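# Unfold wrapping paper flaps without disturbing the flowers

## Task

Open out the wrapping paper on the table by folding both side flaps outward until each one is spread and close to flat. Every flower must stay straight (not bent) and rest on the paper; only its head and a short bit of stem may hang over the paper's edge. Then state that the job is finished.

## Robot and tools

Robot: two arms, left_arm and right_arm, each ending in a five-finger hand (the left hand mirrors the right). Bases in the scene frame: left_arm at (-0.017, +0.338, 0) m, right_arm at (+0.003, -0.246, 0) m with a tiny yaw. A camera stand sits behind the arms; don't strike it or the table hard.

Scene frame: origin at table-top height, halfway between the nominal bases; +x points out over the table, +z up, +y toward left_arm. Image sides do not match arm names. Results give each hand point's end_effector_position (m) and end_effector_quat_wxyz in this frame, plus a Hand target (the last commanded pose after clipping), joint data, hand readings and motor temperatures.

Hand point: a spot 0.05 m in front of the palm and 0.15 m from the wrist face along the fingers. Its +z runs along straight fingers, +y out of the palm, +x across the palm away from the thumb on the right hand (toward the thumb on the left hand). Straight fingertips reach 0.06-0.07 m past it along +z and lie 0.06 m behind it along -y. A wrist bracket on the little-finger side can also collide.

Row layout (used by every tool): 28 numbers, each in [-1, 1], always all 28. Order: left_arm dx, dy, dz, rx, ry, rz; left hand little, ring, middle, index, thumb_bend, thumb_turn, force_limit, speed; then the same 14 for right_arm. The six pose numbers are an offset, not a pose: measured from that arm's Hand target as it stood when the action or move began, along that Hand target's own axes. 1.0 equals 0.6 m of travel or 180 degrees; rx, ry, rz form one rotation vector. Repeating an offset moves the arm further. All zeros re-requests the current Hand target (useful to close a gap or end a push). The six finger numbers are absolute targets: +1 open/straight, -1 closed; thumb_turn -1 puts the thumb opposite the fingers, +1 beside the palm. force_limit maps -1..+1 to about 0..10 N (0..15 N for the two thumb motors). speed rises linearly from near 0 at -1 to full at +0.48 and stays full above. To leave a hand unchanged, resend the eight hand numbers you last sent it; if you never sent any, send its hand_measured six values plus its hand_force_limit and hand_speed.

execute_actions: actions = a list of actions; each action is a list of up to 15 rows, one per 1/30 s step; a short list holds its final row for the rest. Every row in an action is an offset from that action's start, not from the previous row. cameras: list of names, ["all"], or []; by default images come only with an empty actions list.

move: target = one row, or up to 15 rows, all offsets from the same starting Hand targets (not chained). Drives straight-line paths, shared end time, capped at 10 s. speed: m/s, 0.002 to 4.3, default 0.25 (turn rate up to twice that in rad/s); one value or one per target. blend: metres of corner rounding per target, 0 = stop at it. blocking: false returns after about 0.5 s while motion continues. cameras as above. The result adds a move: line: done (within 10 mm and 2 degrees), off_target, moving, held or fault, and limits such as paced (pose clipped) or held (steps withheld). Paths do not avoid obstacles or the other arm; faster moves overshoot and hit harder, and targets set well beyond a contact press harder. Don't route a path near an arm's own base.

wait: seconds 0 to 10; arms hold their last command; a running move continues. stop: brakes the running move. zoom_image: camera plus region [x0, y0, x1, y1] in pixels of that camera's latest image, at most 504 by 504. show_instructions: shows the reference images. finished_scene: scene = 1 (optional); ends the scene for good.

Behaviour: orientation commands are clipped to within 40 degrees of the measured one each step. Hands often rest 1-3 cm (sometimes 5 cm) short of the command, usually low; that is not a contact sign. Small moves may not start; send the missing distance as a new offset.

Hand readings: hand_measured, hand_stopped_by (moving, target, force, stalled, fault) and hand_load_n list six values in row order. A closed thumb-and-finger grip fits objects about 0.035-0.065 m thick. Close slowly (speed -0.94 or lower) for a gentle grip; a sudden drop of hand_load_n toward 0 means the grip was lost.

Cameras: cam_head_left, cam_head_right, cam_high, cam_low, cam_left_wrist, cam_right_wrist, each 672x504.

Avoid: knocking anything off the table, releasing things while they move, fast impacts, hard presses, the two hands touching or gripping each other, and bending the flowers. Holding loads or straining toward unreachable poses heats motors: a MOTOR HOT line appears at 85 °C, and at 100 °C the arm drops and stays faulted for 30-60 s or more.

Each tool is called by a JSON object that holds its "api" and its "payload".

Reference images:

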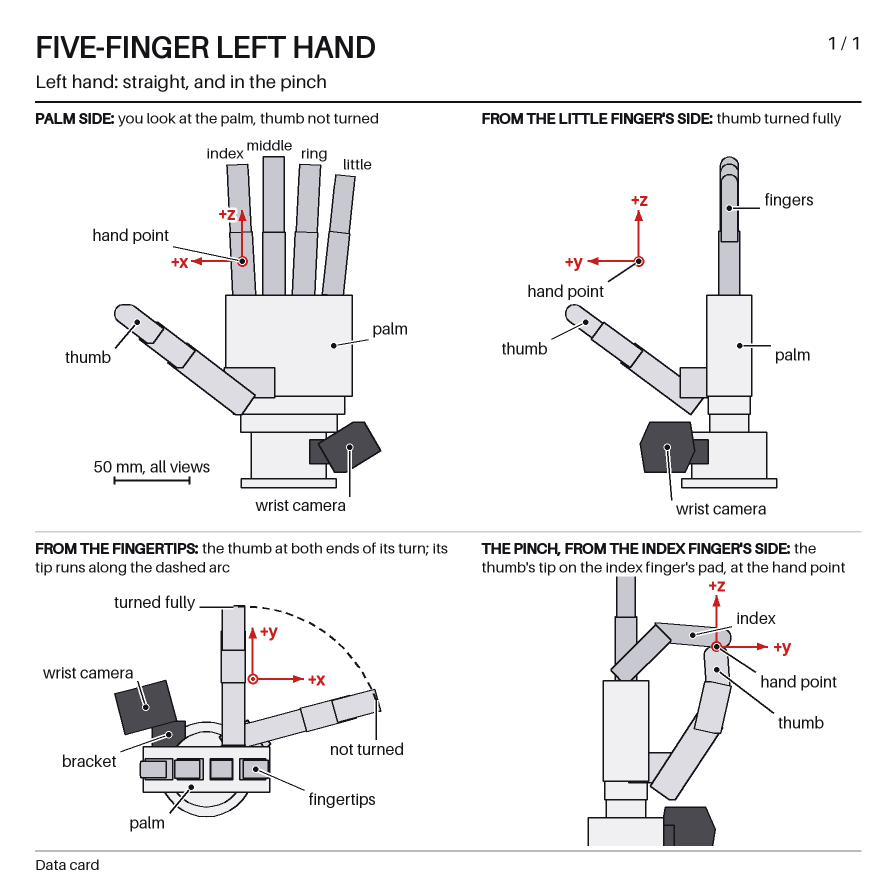

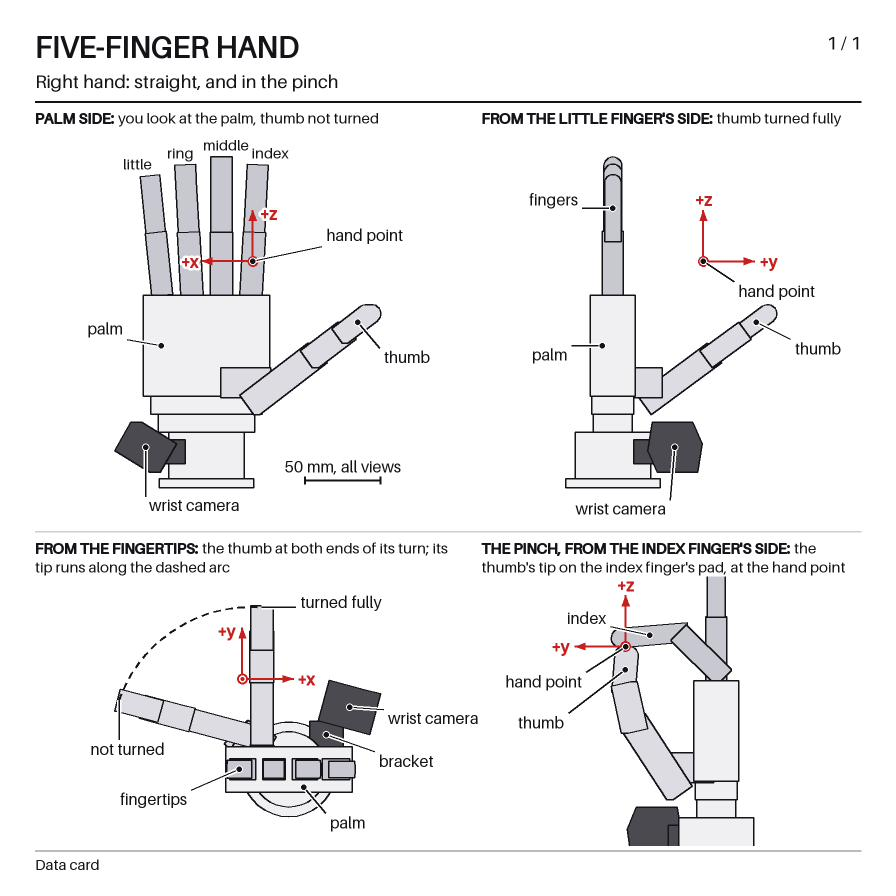

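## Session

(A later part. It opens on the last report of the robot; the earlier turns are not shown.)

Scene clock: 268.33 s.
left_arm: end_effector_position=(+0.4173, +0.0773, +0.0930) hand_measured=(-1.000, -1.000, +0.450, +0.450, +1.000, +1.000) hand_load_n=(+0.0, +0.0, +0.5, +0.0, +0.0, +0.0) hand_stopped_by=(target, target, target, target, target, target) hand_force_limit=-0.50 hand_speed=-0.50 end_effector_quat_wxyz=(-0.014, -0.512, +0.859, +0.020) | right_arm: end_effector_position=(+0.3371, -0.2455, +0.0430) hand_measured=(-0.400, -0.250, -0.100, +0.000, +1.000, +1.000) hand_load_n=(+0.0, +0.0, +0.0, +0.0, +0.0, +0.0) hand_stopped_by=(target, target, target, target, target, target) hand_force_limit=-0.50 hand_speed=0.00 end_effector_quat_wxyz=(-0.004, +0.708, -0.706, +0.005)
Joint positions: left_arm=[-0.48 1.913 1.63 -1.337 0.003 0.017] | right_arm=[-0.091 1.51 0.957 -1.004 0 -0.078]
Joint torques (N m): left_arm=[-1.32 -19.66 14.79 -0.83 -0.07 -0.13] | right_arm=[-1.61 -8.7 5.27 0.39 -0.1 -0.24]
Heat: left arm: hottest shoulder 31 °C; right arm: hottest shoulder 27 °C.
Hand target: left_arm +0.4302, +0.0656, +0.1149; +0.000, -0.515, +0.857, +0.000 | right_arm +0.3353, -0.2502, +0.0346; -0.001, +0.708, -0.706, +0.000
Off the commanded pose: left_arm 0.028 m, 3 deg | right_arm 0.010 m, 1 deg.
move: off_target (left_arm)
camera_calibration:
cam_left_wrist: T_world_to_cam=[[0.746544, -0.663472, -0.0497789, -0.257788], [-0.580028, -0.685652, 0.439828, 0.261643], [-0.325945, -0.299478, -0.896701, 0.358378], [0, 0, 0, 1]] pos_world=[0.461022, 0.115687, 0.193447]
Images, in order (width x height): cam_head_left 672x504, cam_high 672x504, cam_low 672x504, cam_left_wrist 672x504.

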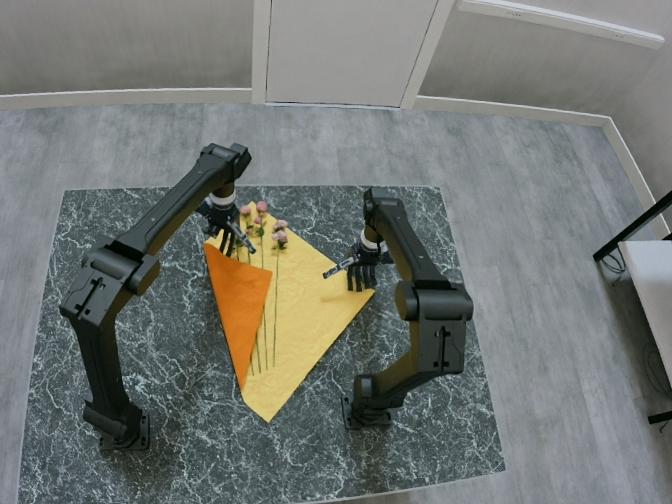

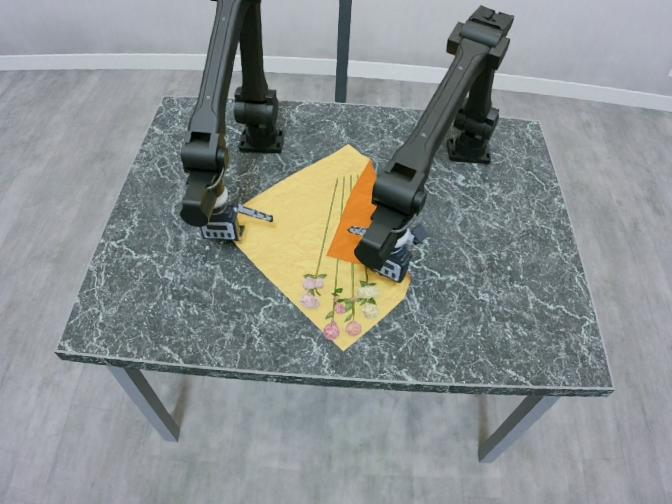

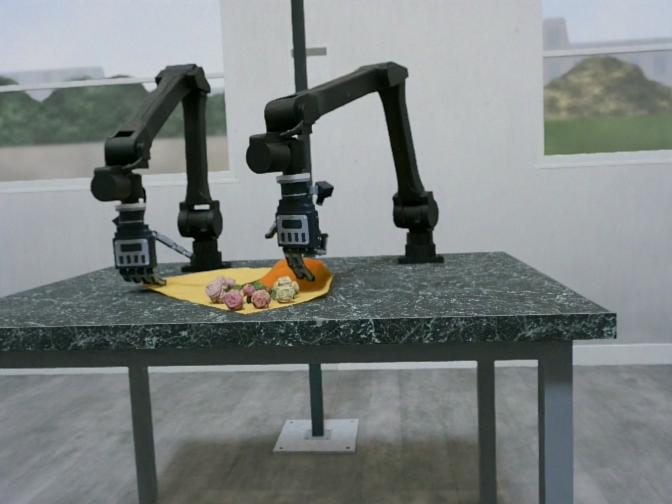

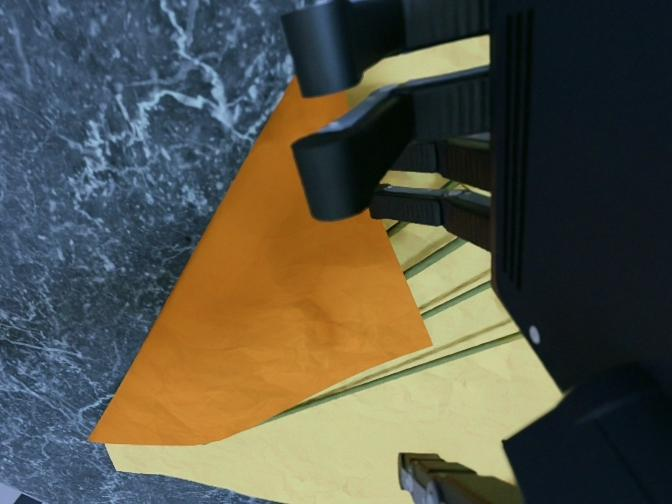

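{"api": "move", "payload": {"target": [-0.01,-0.05,-0.02,0,0,0,-1,-1,0.45,0.45,1,1,-0.5,-0.5,0,0,0,0,0,0,-0.4,-0.25,-0.1,0,1,1,-0.5,0], "speed": 0.12, "cameras": ["cam_low","cam_left_wrist","cam_high","cam_head_left"]}}

{"api": "zoom_image", "payload": {"camera": "cam_low", "region": [230, 220, 350, 315]}}

{"api": "zoom_image", "payload": {"camera": "cam_high", "region": [300, 210, 430, 320]}}

Scene clock: 273.10 s.
left_arm: end_effector_position=(+0.4445, +0.0631, +0.1178) hand_measured=(-1.000, -1.000, +0.450, +0.450, +1.000, +1.000) hand_load_n=(+0.5, +0.0, +0.0, +0.0, +0.0, +0.0) hand_stopped_by=(target, target, target, target, target, target) hand_force_limit=-0.50 hand_speed=-0.50 end_effector_quat_wxyz=(-0.008, -0.512, +0.859, +0.010) | right_arm: end_effector_position=(+0.3371, -0.2455, +0.0430) hand_measured=(-0.400, -0.250, -0.100, +0.000, +1.000, +1.000) hand_load_n=(+0.0, +0.5, +0.0, +0.0, +0.0, +0.0) hand_stopped_by=(target, target, target, target, target, target) hand_force_limit=-0.50 hand_speed=0.00 end_effector_quat_wxyz=(-0.004, +0.708, -0.706, +0.005)
Joint positions: left_arm=[-0.48 1.961 1.775 -1.41 0.003 0.017] | right_arm=[-0.091 1.51 0.957 -1.004 0 -0.078]
Joint torques (N m): left_arm=[-0.62 -18.61 15.53 -0.79 -0.1 -0.03] | right_arm=[-1.73 -8.47 5.26 0.29 -0.11 -0.26]
Heat: left arm: hottest shoulder 31 °C; right arm: hottest shoulder 27 °C.
Hand target: left_arm +0.4595, +0.0567, +0.1270; +0.000, -0.515, +0.857, +0.000 | right_arm +0.3353, -0.2502, +0.0346; -0.001, +0.708, -0.706, +0.000
Off the commanded pose: left_arm 0.019 m, 1 deg | right_arm 0.010 m, 1 deg.
move: off_target (left_arm)
camera_calibration:
cam_left_wrist: T_world_to_cam=[[0.747595, -0.663614, -0.0267843, -0.289541], [-0.588979, -0.681073, 0.435021, 0.261087], [-0.306928, -0.309444, -0.900022, 0.377841], [0, 0, 0, 1]] pos_world=[0.486204, 0.102596, 0.218731]
Images, in order (width x height): cam_head_left 672x504, cam_high 672x504, cam_low 672x504, cam_left_wrist 672x504.

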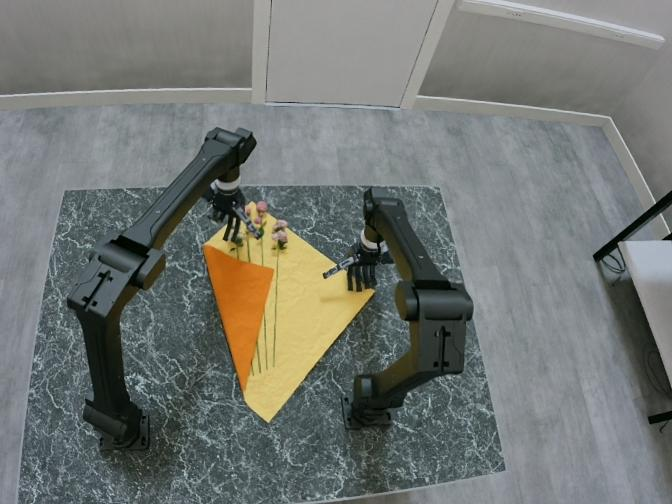

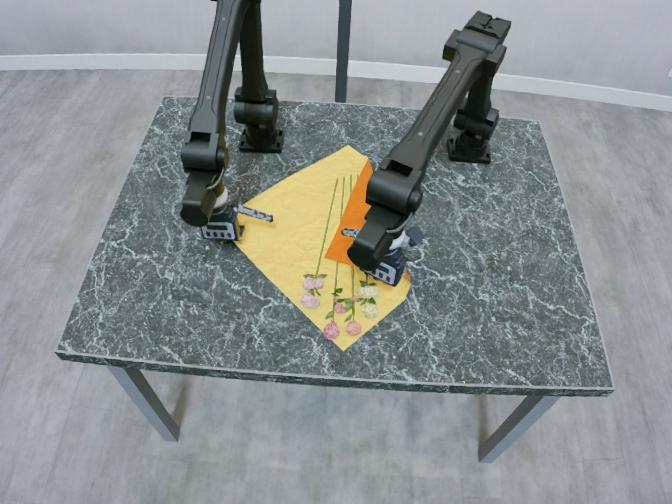

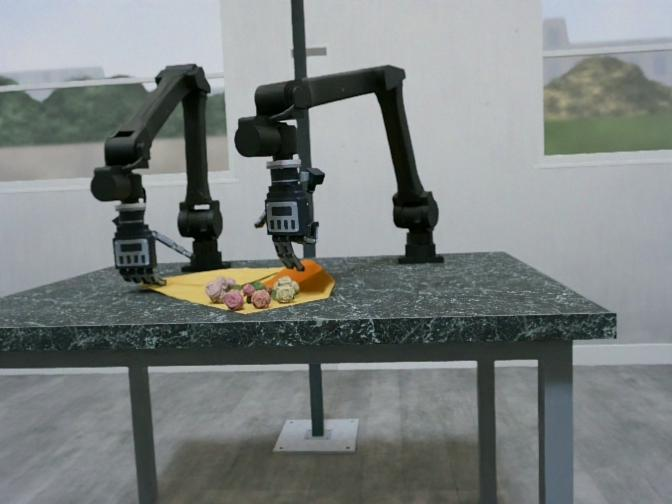

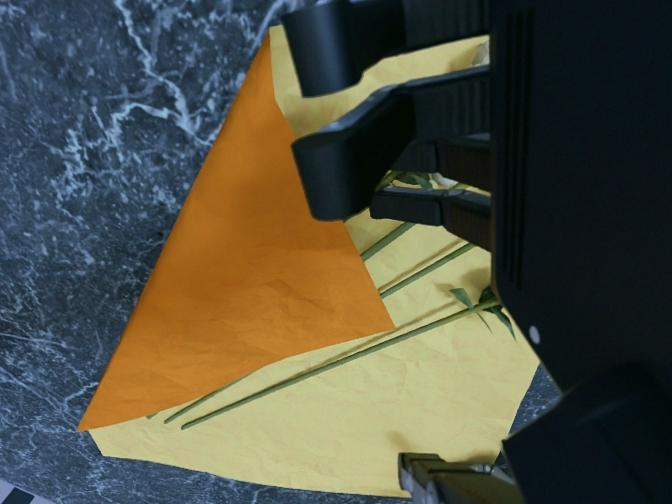

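Scaled by 4.200 from the camera's 672x504 image, which has a finer 960x720 frame.

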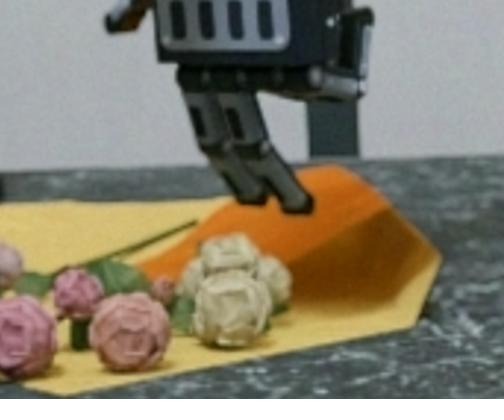

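Scaled by 3.877 from the camera's 672x504 image, which has a finer 960x720 frame.

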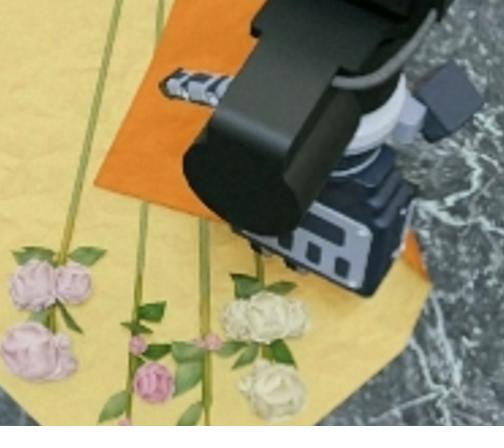

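{"api": "zoom_image", "payload": {"camera": "cam_head_left", "region": [190, 220, 290, 300]}}

{"api": "zoom_image", "payload": {"camera": "cam_low", "region": [275, 250, 345, 310]}}

{"api": "zoom_image", "payload": {"camera": "cam_left_wrist", "region": [220, 0, 420, 240]}}

Scaled by 5.040 from the camera's 672x504 image, which has a finer 960x720 frame.

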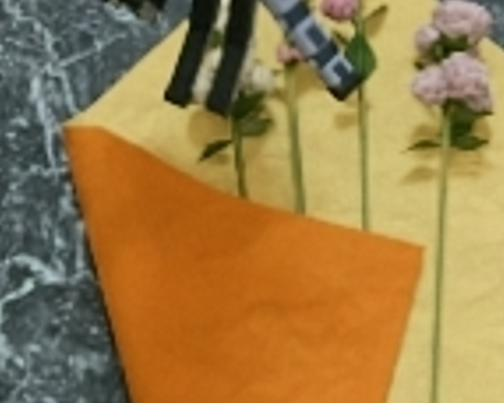

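Scaled by 7.200 from the camera's 672x504 image, which has a finer 960x720 frame.

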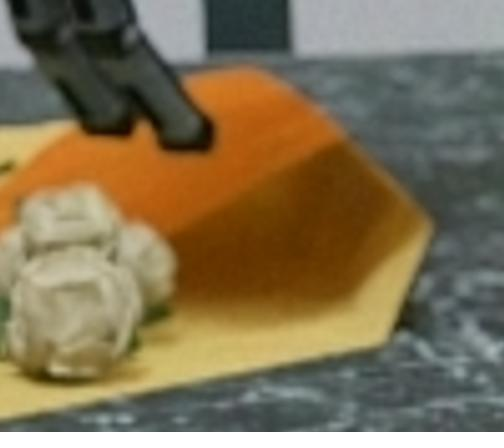

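Scaled by 2.100 from the camera's 672x504 image, which has a finer 960x720 frame.

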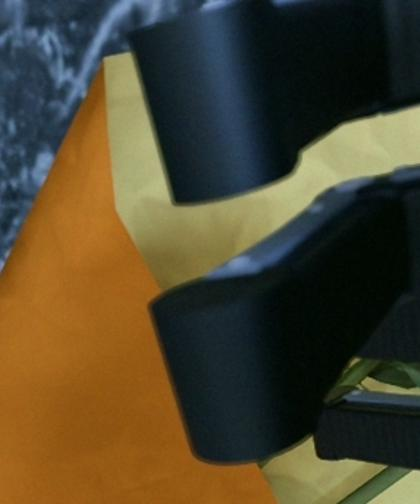

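{"api": "move", "payload": {"target": [-0.0468,0.0738,0.0492,0,0,0,-1,-1,0.5,0.5,1,1,-0.5,-0.5,0,0,0,0,0,0,-0.4,-0.25,-0.1,0,1,1,-0.5,0], "speed": 0.1, "cameras": ["cam_low","cam_left_wrist","cam_high"]}}

{"api": "zoom_image", "payload": {"camera": "cam_low", "region": [275, 230, 355, 310]}}

{"api": "zoom_image", "payload": {"camera": "cam_high", "region": [340, 220, 440, 310]}}

{"api": "zoom_image", "payload": {"camera": "cam_left_wrist", "region": [220, 0, 500, 300]}}

Scene clock: 306.40 s.
left_arm: end_effector_position=(+0.4325, +0.0994, +0.0943) hand_measured=(-1.000, -1.000, +0.500, +0.500, +1.000, +1.000) hand_load_n=(+0.0, +0.0, +0.0, +0.0, +0.0, +0.0) hand_stopped_by=(target, target, target, target, target, target) hand_force_limit=-0.50 hand_speed=-0.50 end_effector_quat_wxyz=(-0.006, -0.520, +0.854, +0.007) | right_arm: end_effector_position=(+0.3371, -0.2455, +0.0430) hand_measured=(-0.400, -0.250, -0.100, +0.000, +1.000, +1.000) hand_load_n=(+0.0, +0.0, +0.0, +0.0, +0.0, +0.0) hand_stopped_by=(target, target, target, target, target, target) hand_force_limit=-0.50 hand_speed=0.00 end_effector_quat_wxyz=(-0.004, +0.708, -0.706, +0.005)
Joint positions: left_arm=[-0.431 1.898 1.617 -1.308 0.002 0.046] | right_arm=[-0.091 1.51 0.957 -1.004 0 -0.078]
Joint torques (N m): left_arm=[-0.56 -19.9 9.03 0.5 -0.09 0.18] | right_arm=[-1.49 -8.59 5.24 0.34 -0.09 -0.26]
Heat: left arm: hottest shoulder 32 °C; right arm: hottest shoulder 27 °C.
Hand target: left_arm +0.4336, +0.1023, +0.0974; +0.000, -0.515, +0.857, +0.000 | right_arm +0.3353, -0.2502, +0.0346; -0.001, +0.708, -0.706, +0.000
Off the commanded pose: left_arm 0.004 m, 1 deg | right_arm 0.010 m, 1 deg.
move: done
camera_calibration:
cam_left_wrist: T_world_to_cam=[[0.760795, -0.648683, -0.0200254, -0.264868], [-0.577989, -0.691271, 0.433673, 0.285347], [-0.295159, -0.318362, -0.900848, 0.360081], [0, 0, 0, 1]] pos_world=[0.472719, 0.140073, 0.195327]
Images, in order (width x height): cam_high 672x504, cam_low 672x504, cam_left_wrist 672x504.

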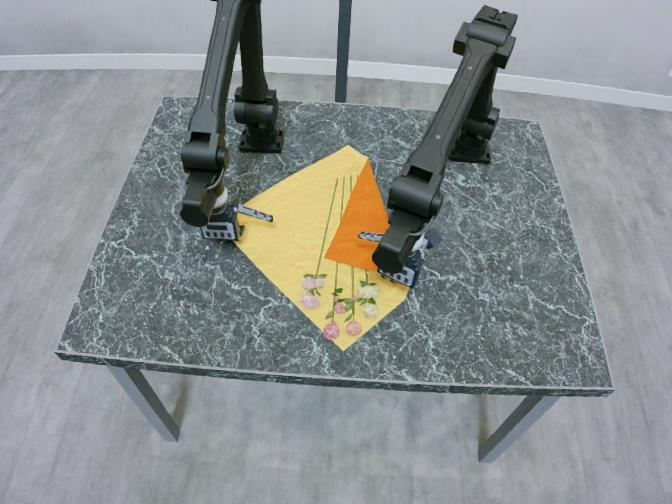

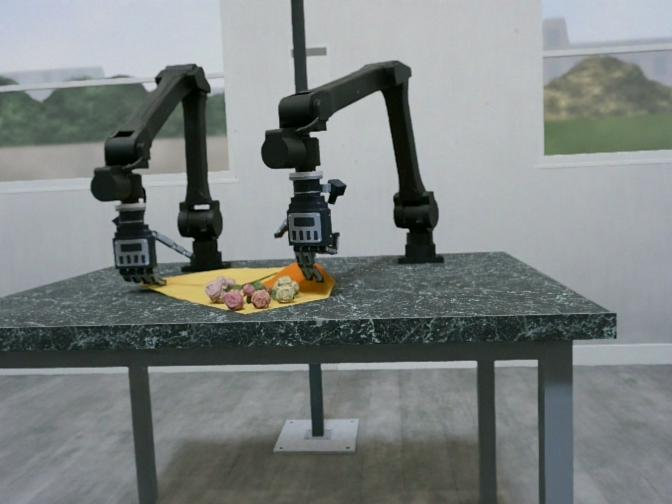

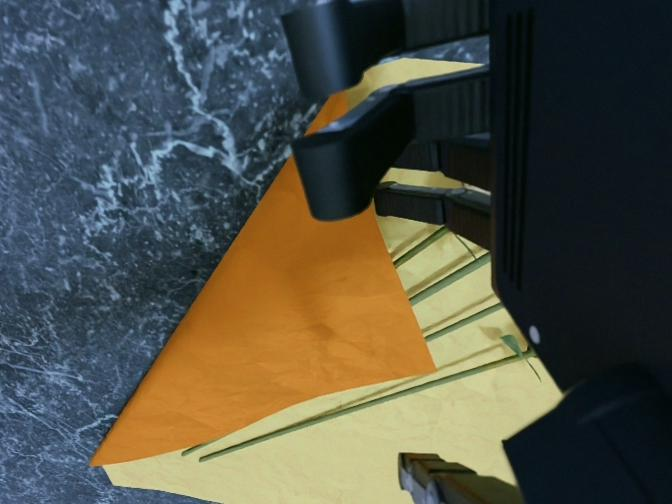

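Scaled by 6.300 from the camera's 672x504 image, which has a finer 960x720 frame.

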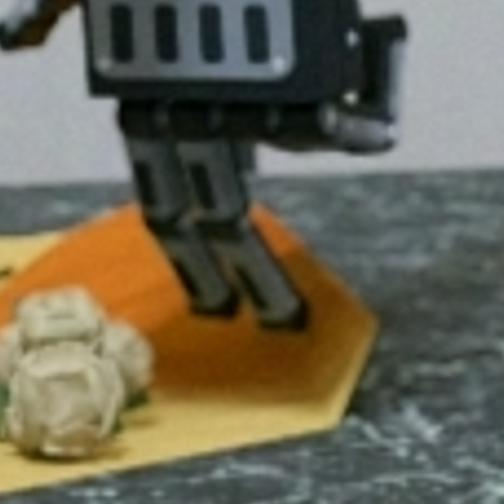

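Scaled by 5.040 from the camera's 672x504 image, which has a finer 960x720 frame.

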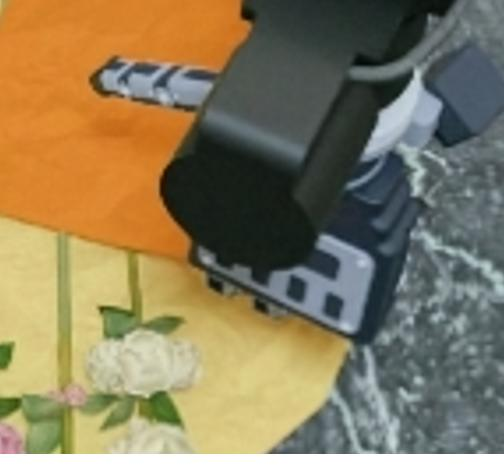

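Scaled by 1.680 from the camera's 672x504 image, which has a finer 960x720 frame.

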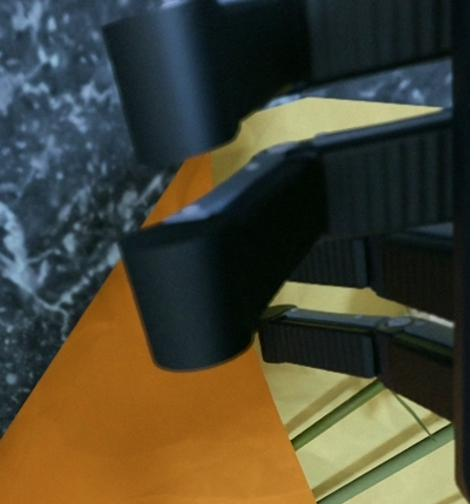

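{"api": "move", "payload": {"target": [0,0,0.0523,0,0,0,-1,-1,0.5,0.5,1,1,-0.5,-0.5,0,0,0,0,0,0,-0.4,-0.25,-0.1,0,1,1,-0.5,0], "speed": 0.06, "cameras": ["cam_low","cam_left_wrist"]}}

{"api": "zoom_image", "payload": {"camera": "cam_low", "region": [275, 230, 355, 310]}}

{"api": "zoom_image", "payload": {"camera": "cam_left_wrist", "region": [340, 130, 480, 250]}}

Scene clock: 317.80 s.
left_arm: end_effector_position=(+0.4333, +0.0991, +0.0751) hand_measured=(-1.000, -1.000, +0.500, +0.500, +1.000, +1.000) hand_load_n=(+0.5, +0.0, +0.0, +0.0, +0.0, +0.0) hand_stopped_by=(target, target, target, target, target, target) hand_force_limit=-0.50 hand_speed=-0.50 end_effector_quat_wxyz=(+0.001, -0.520, +0.854, -0.003) | right_arm: end_effector_position=(+0.3371, -0.2455, +0.0430) hand_measured=(-0.400, -0.250, -0.100, +0.000, +1.000, +1.000) hand_load_n=(+0.0, +0.0, +0.5, +0.0, +0.0, +0.0) hand_stopped_by=(target, target, target, target, target, target) hand_force_limit=-0.50 hand_speed=0.00 end_effector_quat_wxyz=(-0.004, +0.708, -0.706, +0.005)
Joint positions: left_arm=[-0.431 1.898 1.568 -1.235 0.002 0.046] | right_arm=[-0.091 1.51 0.957 -1.004 0 -0.078]
Joint torques (N m): left_arm=[-0.56 -17.9 8.92 0.49 -0.08 0.2] | right_arm=[-1.38 -8.59 5.23 0.32 -0.11 -0.24]
Heat: left arm: hottest shoulder 31 °C; right arm: hottest shoulder 27 °C.
Hand target: left_arm +0.4336, +0.1023, +0.0662; +0.000, -0.515, +0.857, +0.000 | right_arm +0.3353, -0.2502, +0.0346; -0.001, +0.708, -0.706, +0.000
Off the commanded pose: left_arm 0.010 m, 1 deg | right_arm 0.010 m, 1 deg.
move: done
camera_calibration:
cam_left_wrist: T_world_to_cam=[[0.760727, -0.649063, 0.00343332, -0.267761], [-0.587801, -0.686663, 0.427766, 0.298154], [-0.275289, -0.327431, -0.903883, 0.335474], [0, 0, 0, 1]] pos_world=[0.471301, 0.140782, 0.176609]
Images, in order (width x height): cam_low 672x504, cam_left_wrist 672x504.

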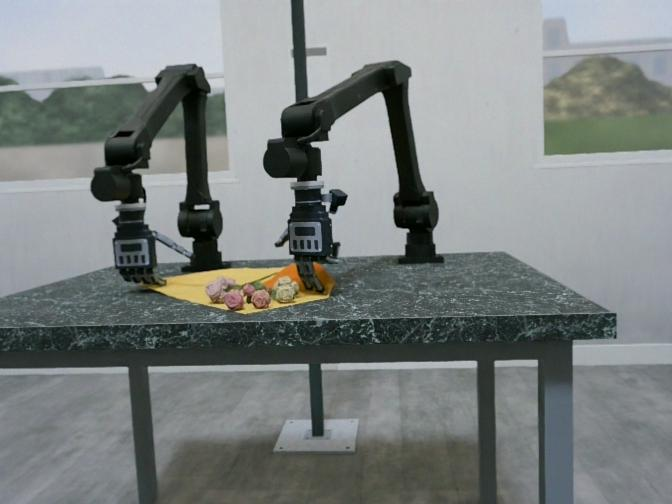

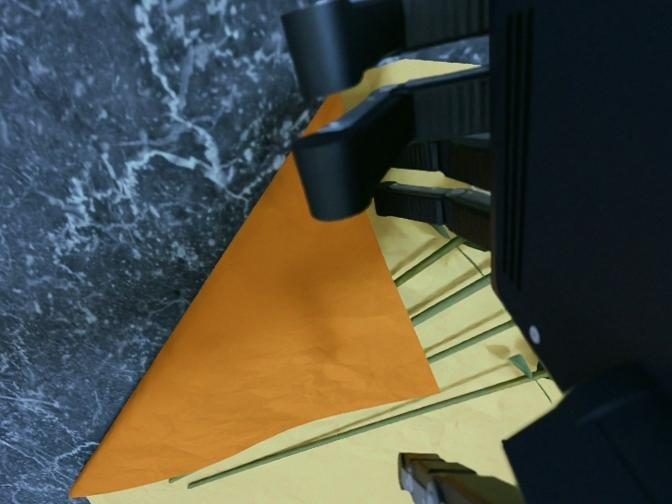

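Scaled by 6.300 from the camera's 672x504 image, which has a finer 960x720 frame.

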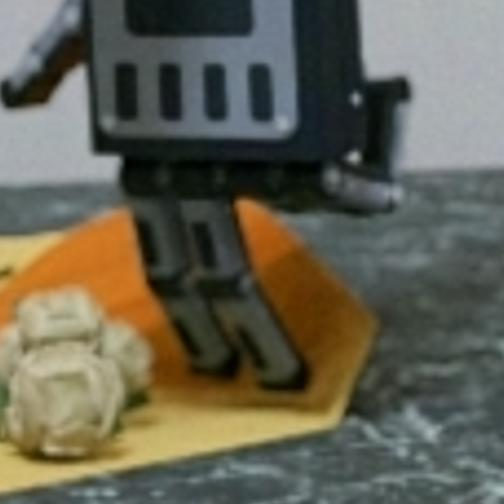

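Scaled by 3.600 from the camera's 672x504 image, which has a finer 960x720 frame.

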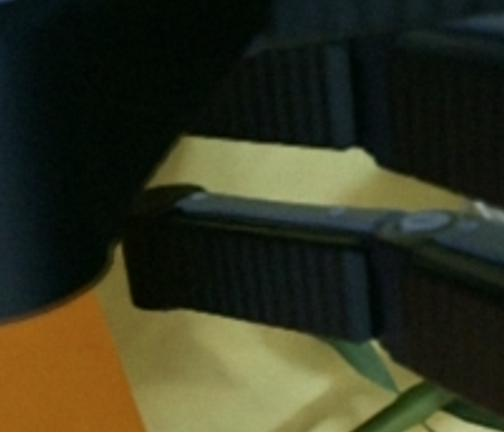

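{"api": "move", "payload": {"target": [0.0115,0.0207,0.0153,0,0,0,-1,-1,0.2,0.2,1,1,-0.5,-0.75,0,0,0,0,0,0,-0.4,-0.25,-0.1,0,1,1,-0.5,0], "speed": 0.04, "cameras": ["cam_low","cam_left_wrist","cam_high"]}}

{"api": "zoom_image", "payload": {"camera": "cam_low", "region": [275, 230, 355, 310]}}

{"api": "zoom_image", "payload": {"camera": "cam_left_wrist", "region": [340, 130, 480, 250]}}

Scene clock: 322.87 s.
left_arm: end_effector_position=(+0.4205, +0.1047, +0.0553) hand_measured=(-1.000, -1.000, +0.200, +0.200, +1.000, +1.000) hand_load_n=(+0.0, +0.0, +0.0, +0.0, -0.5, +0.0) hand_stopped_by=(target, target, target, target, target, target) hand_force_limit=-0.50 hand_speed=-0.75 end_effector_quat_wxyz=(-0.005, -0.520, +0.854, +0.006) | right_arm: end_effector_position=(+0.3371, -0.2455, +0.0430) hand_measured=(-0.400, -0.250, -0.100, +0.000, +1.000, +1.000) hand_load_n=(+0.0, +0.0, +0.0, +0.0, +0.0, +0.0) hand_stopped_by=(target, target, target, target, target, target) hand_force_limit=-0.50 hand_speed=0.00 end_effector_quat_wxyz=(-0.004, +0.708, -0.706, +0.005)
Joint positions: left_arm=[-0.431 1.898 1.509 -1.197 0.002 0.046] | right_arm=[-0.091 1.51 0.957 -1.004 0 -0.078]
Joint torques (N m): left_arm=[-1.26 -19.19 8.61 0.47 -0.07 0.08] | right_arm=[-1.49 -8.7 5.26 0.36 -0.09 -0.25]
Heat: left arm: hottest shoulder 30 °C; right arm: hottest shoulder 27 °C.
Hand target: left_arm +0.4194, +0.1020, +0.0569; +0.000, -0.515, +0.857, +0.000 | right_arm +0.3353, -0.2502, +0.0346; -0.001, +0.708, -0.706, +0.000
Off the commanded pose: left_arm 0.003 m, 1 deg | right_arm 0.010 m, 1 deg.
move: done
camera_calibration:
cam_left_wrist: T_world_to_cam=[[0.760359, -0.649258, -0.0178372, -0.252919], [-0.579386, -0.69043, 0.433149, 0.299545], [-0.293541, -0.319014, -0.901146, 0.322461], [0, 0, 0, 1]] pos_world=[0.460517, 0.145475, 0.156325]
Images, in order (width x height): cam_high 672x504, cam_low 672x504, cam_left_wrist 672x504.

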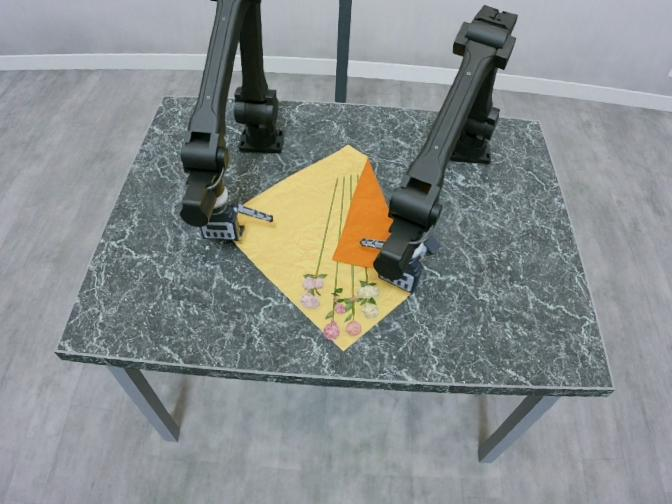

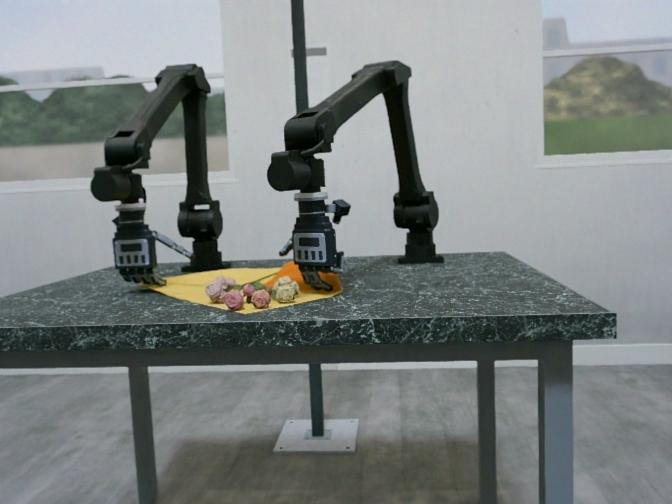

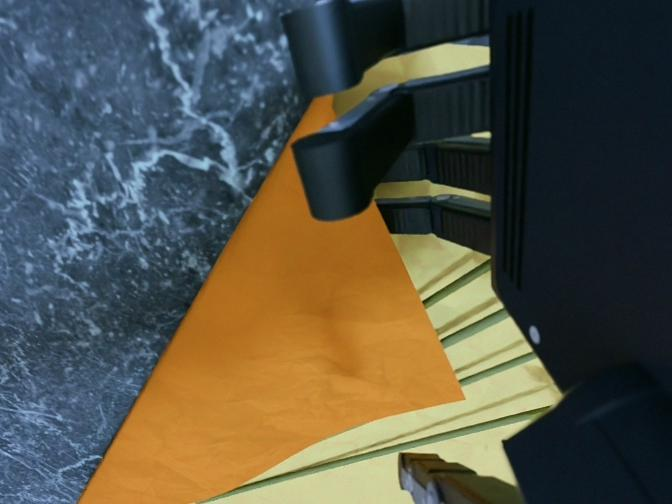

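Scaled by 6.300 from the camera's 672x504 image, which has a finer 960x720 frame.

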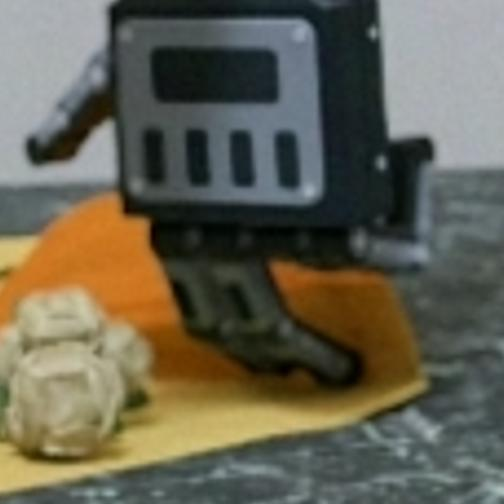

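Scaled by 3.600 from the camera's 672x504 image, which has a finer 960x720 frame.

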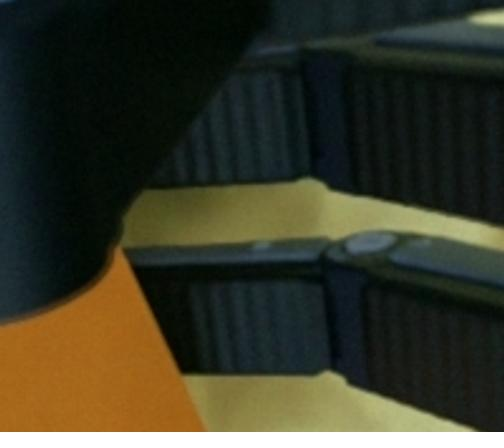

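{"api": "move", "payload": {"target": [[0.0088,0.0093,-0.0718,0,0,0,-1,-1,-0.2,-0.15,1,1,-0.5,-0.6,0,0,0,0,0,0,-0.4,-0.25,-0.1,0,1,1,-0.5,0],[0.0148,0.0382,-0.1552,0,0,0,-1,-1,-0.2,-0.15,1,1,-0.5,-0.6,0,0,0,0,0,0,-0.4,-0.25,-0.1,0,1,1,-0.5,0]], "speed": [0.06,0.08], "blend": [0.01,0], "cameras": ["all"]}}

{"api": "zoom_image", "payload": {"camera": "cam_low", "region": [230, 200, 370, 315]}}

Scene clock: 328.17 s.
left_arm: end_effector_position=(+0.3810, +0.1151, +0.1275) hand_measured=(-1.000, -1.000, -0.200, -0.150, +1.000, +1.000) hand_load_n=(+0.0, +0.0, +0.0, +0.0, +0.0, +0.0) hand_stopped_by=(target, target, target, target, target, target) hand_force_limit=-0.50 hand_speed=-0.60 end_effector_quat_wxyz=(-0.015, -0.513, +0.858, +0.021) | right_arm: end_effector_position=(+0.3371, -0.2455, +0.0430) hand_measured=(-0.400, -0.250, -0.100, +0.000, +1.000, +1.000) hand_load_n=(+0.0, +0.0, +0.0, +0.0, -0.5, +0.0) hand_stopped_by=(target, target, target, target, target, target) hand_force_limit=-0.50 hand_speed=0.00 end_effector_quat_wxyz=(-0.004, +0.708, -0.706, +0.005)
Joint positions: left_arm=[-0.447 1.765 1.509 -1.366 0.002 0.046] | right_arm=[-0.091 1.51 0.957 -1.004 0 -0.078]
Joint torques (N m): left_arm=[-1.2 -17.9 15.12 -0.84 -0.05 -0.08] | right_arm=[-1.61 -8.7 5.3 0.34 -0.08 -0.25]
Heat: left arm: hottest shoulder 30 °C; right arm: hottest shoulder 27 °C.
Hand target: left_arm +0.3949, +0.1050, +0.1501; +0.000, -0.515, +0.857, +0.000 | right_arm +0.3353, -0.2502, +0.0346; -0.001, +0.708, -0.706, +0.000
Off the commanded pose: left_arm 0.028 m, 3 deg | right_arm 0.010 m, 1 deg.
move: off_target (left_arm)
camera_calibration:
cam_left_wrist: T_world_to_cam=[[0.748991, -0.660513, -0.0522975, -0.204909], [-0.57596, -0.688062, 0.441407, 0.249841], [-0.327539, -0.300489, -0.895782, 0.389435], [0, 0, 0, 1]] pos_world=[0.424928, 0.153582, 0.227851]
cam_right_wrist: T_world_to_cam=[[-0.977263, -0.212014, -0.0027717, 0.278889], [-0.180975, 0.827234, 0.531914, 0.240277], [-0.110481, 0.520321, -0.846794, 0.319242], [0, 0, 0, 1]] pos_world=[0.351302, -0.305745, 0.143299]

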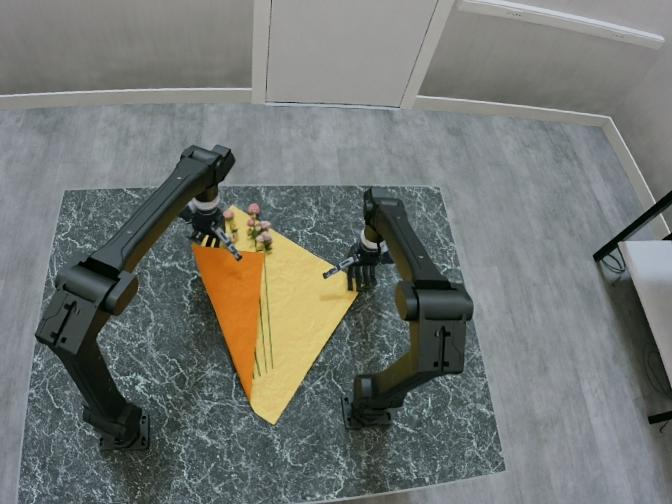

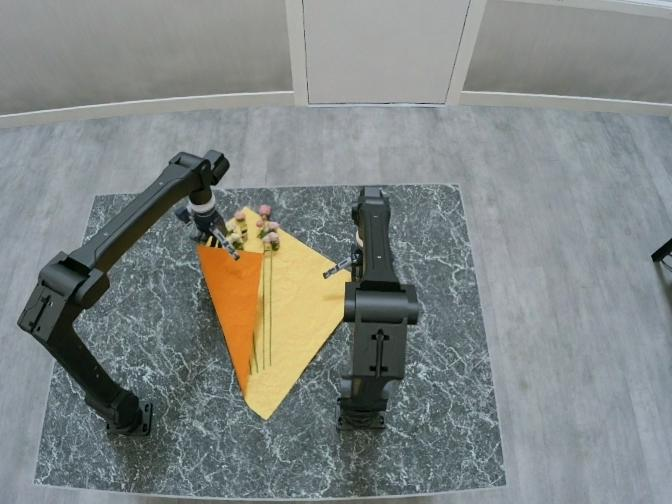

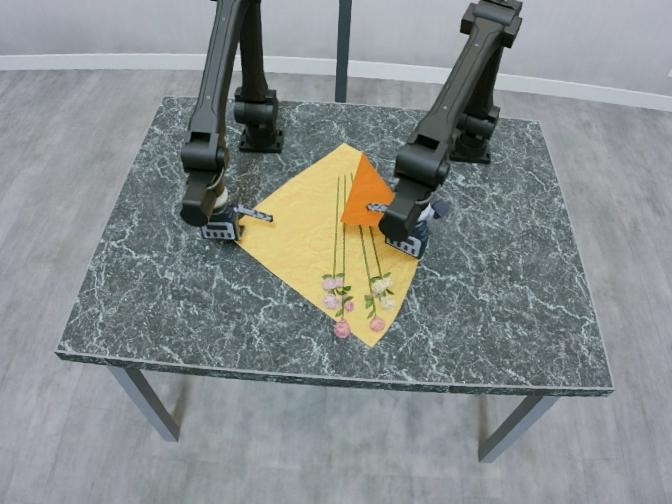

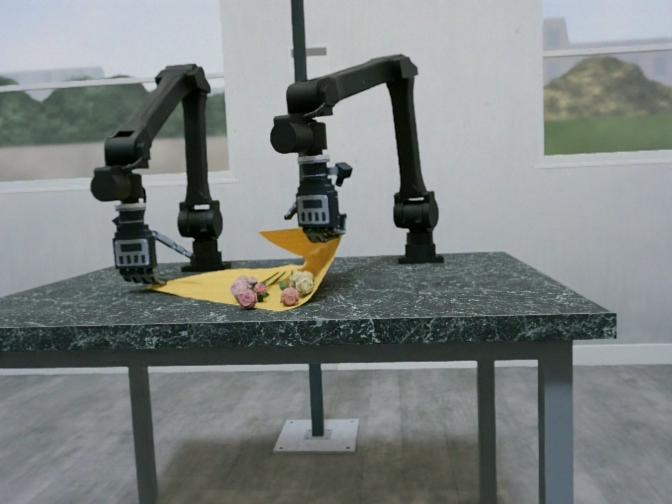

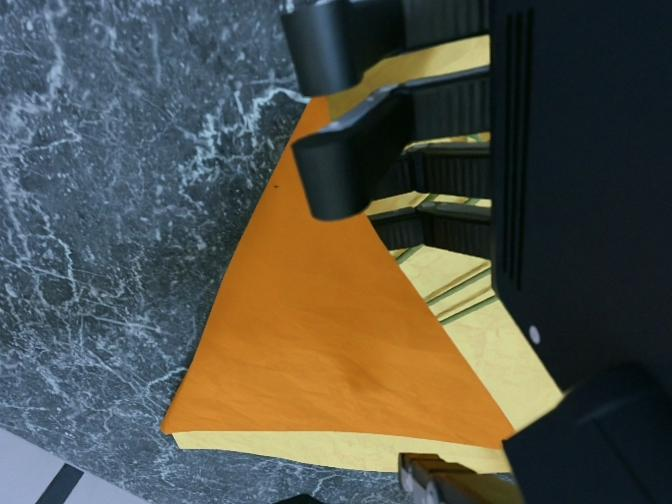

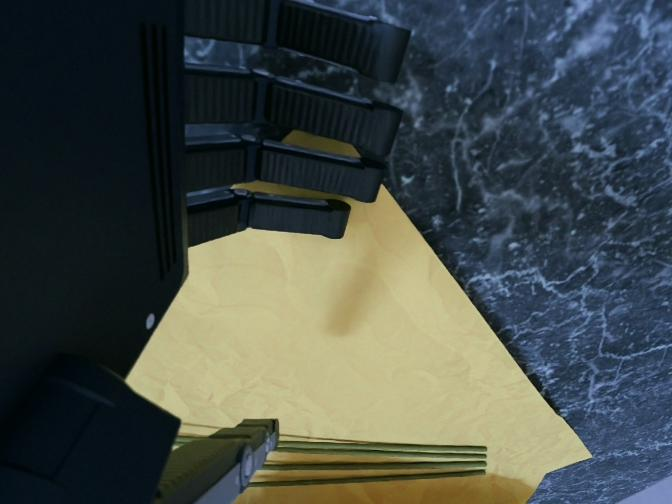

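Scaled by 3.600 from the camera's 672x504 image, which has a finer 960x720 frame.

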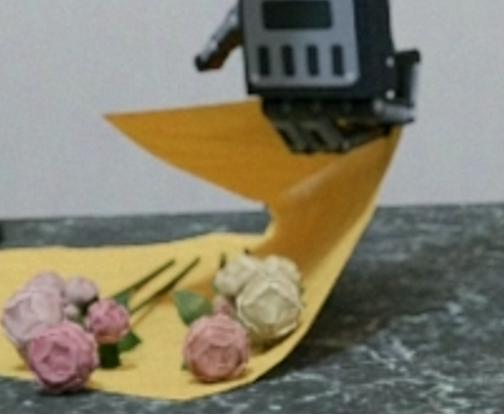

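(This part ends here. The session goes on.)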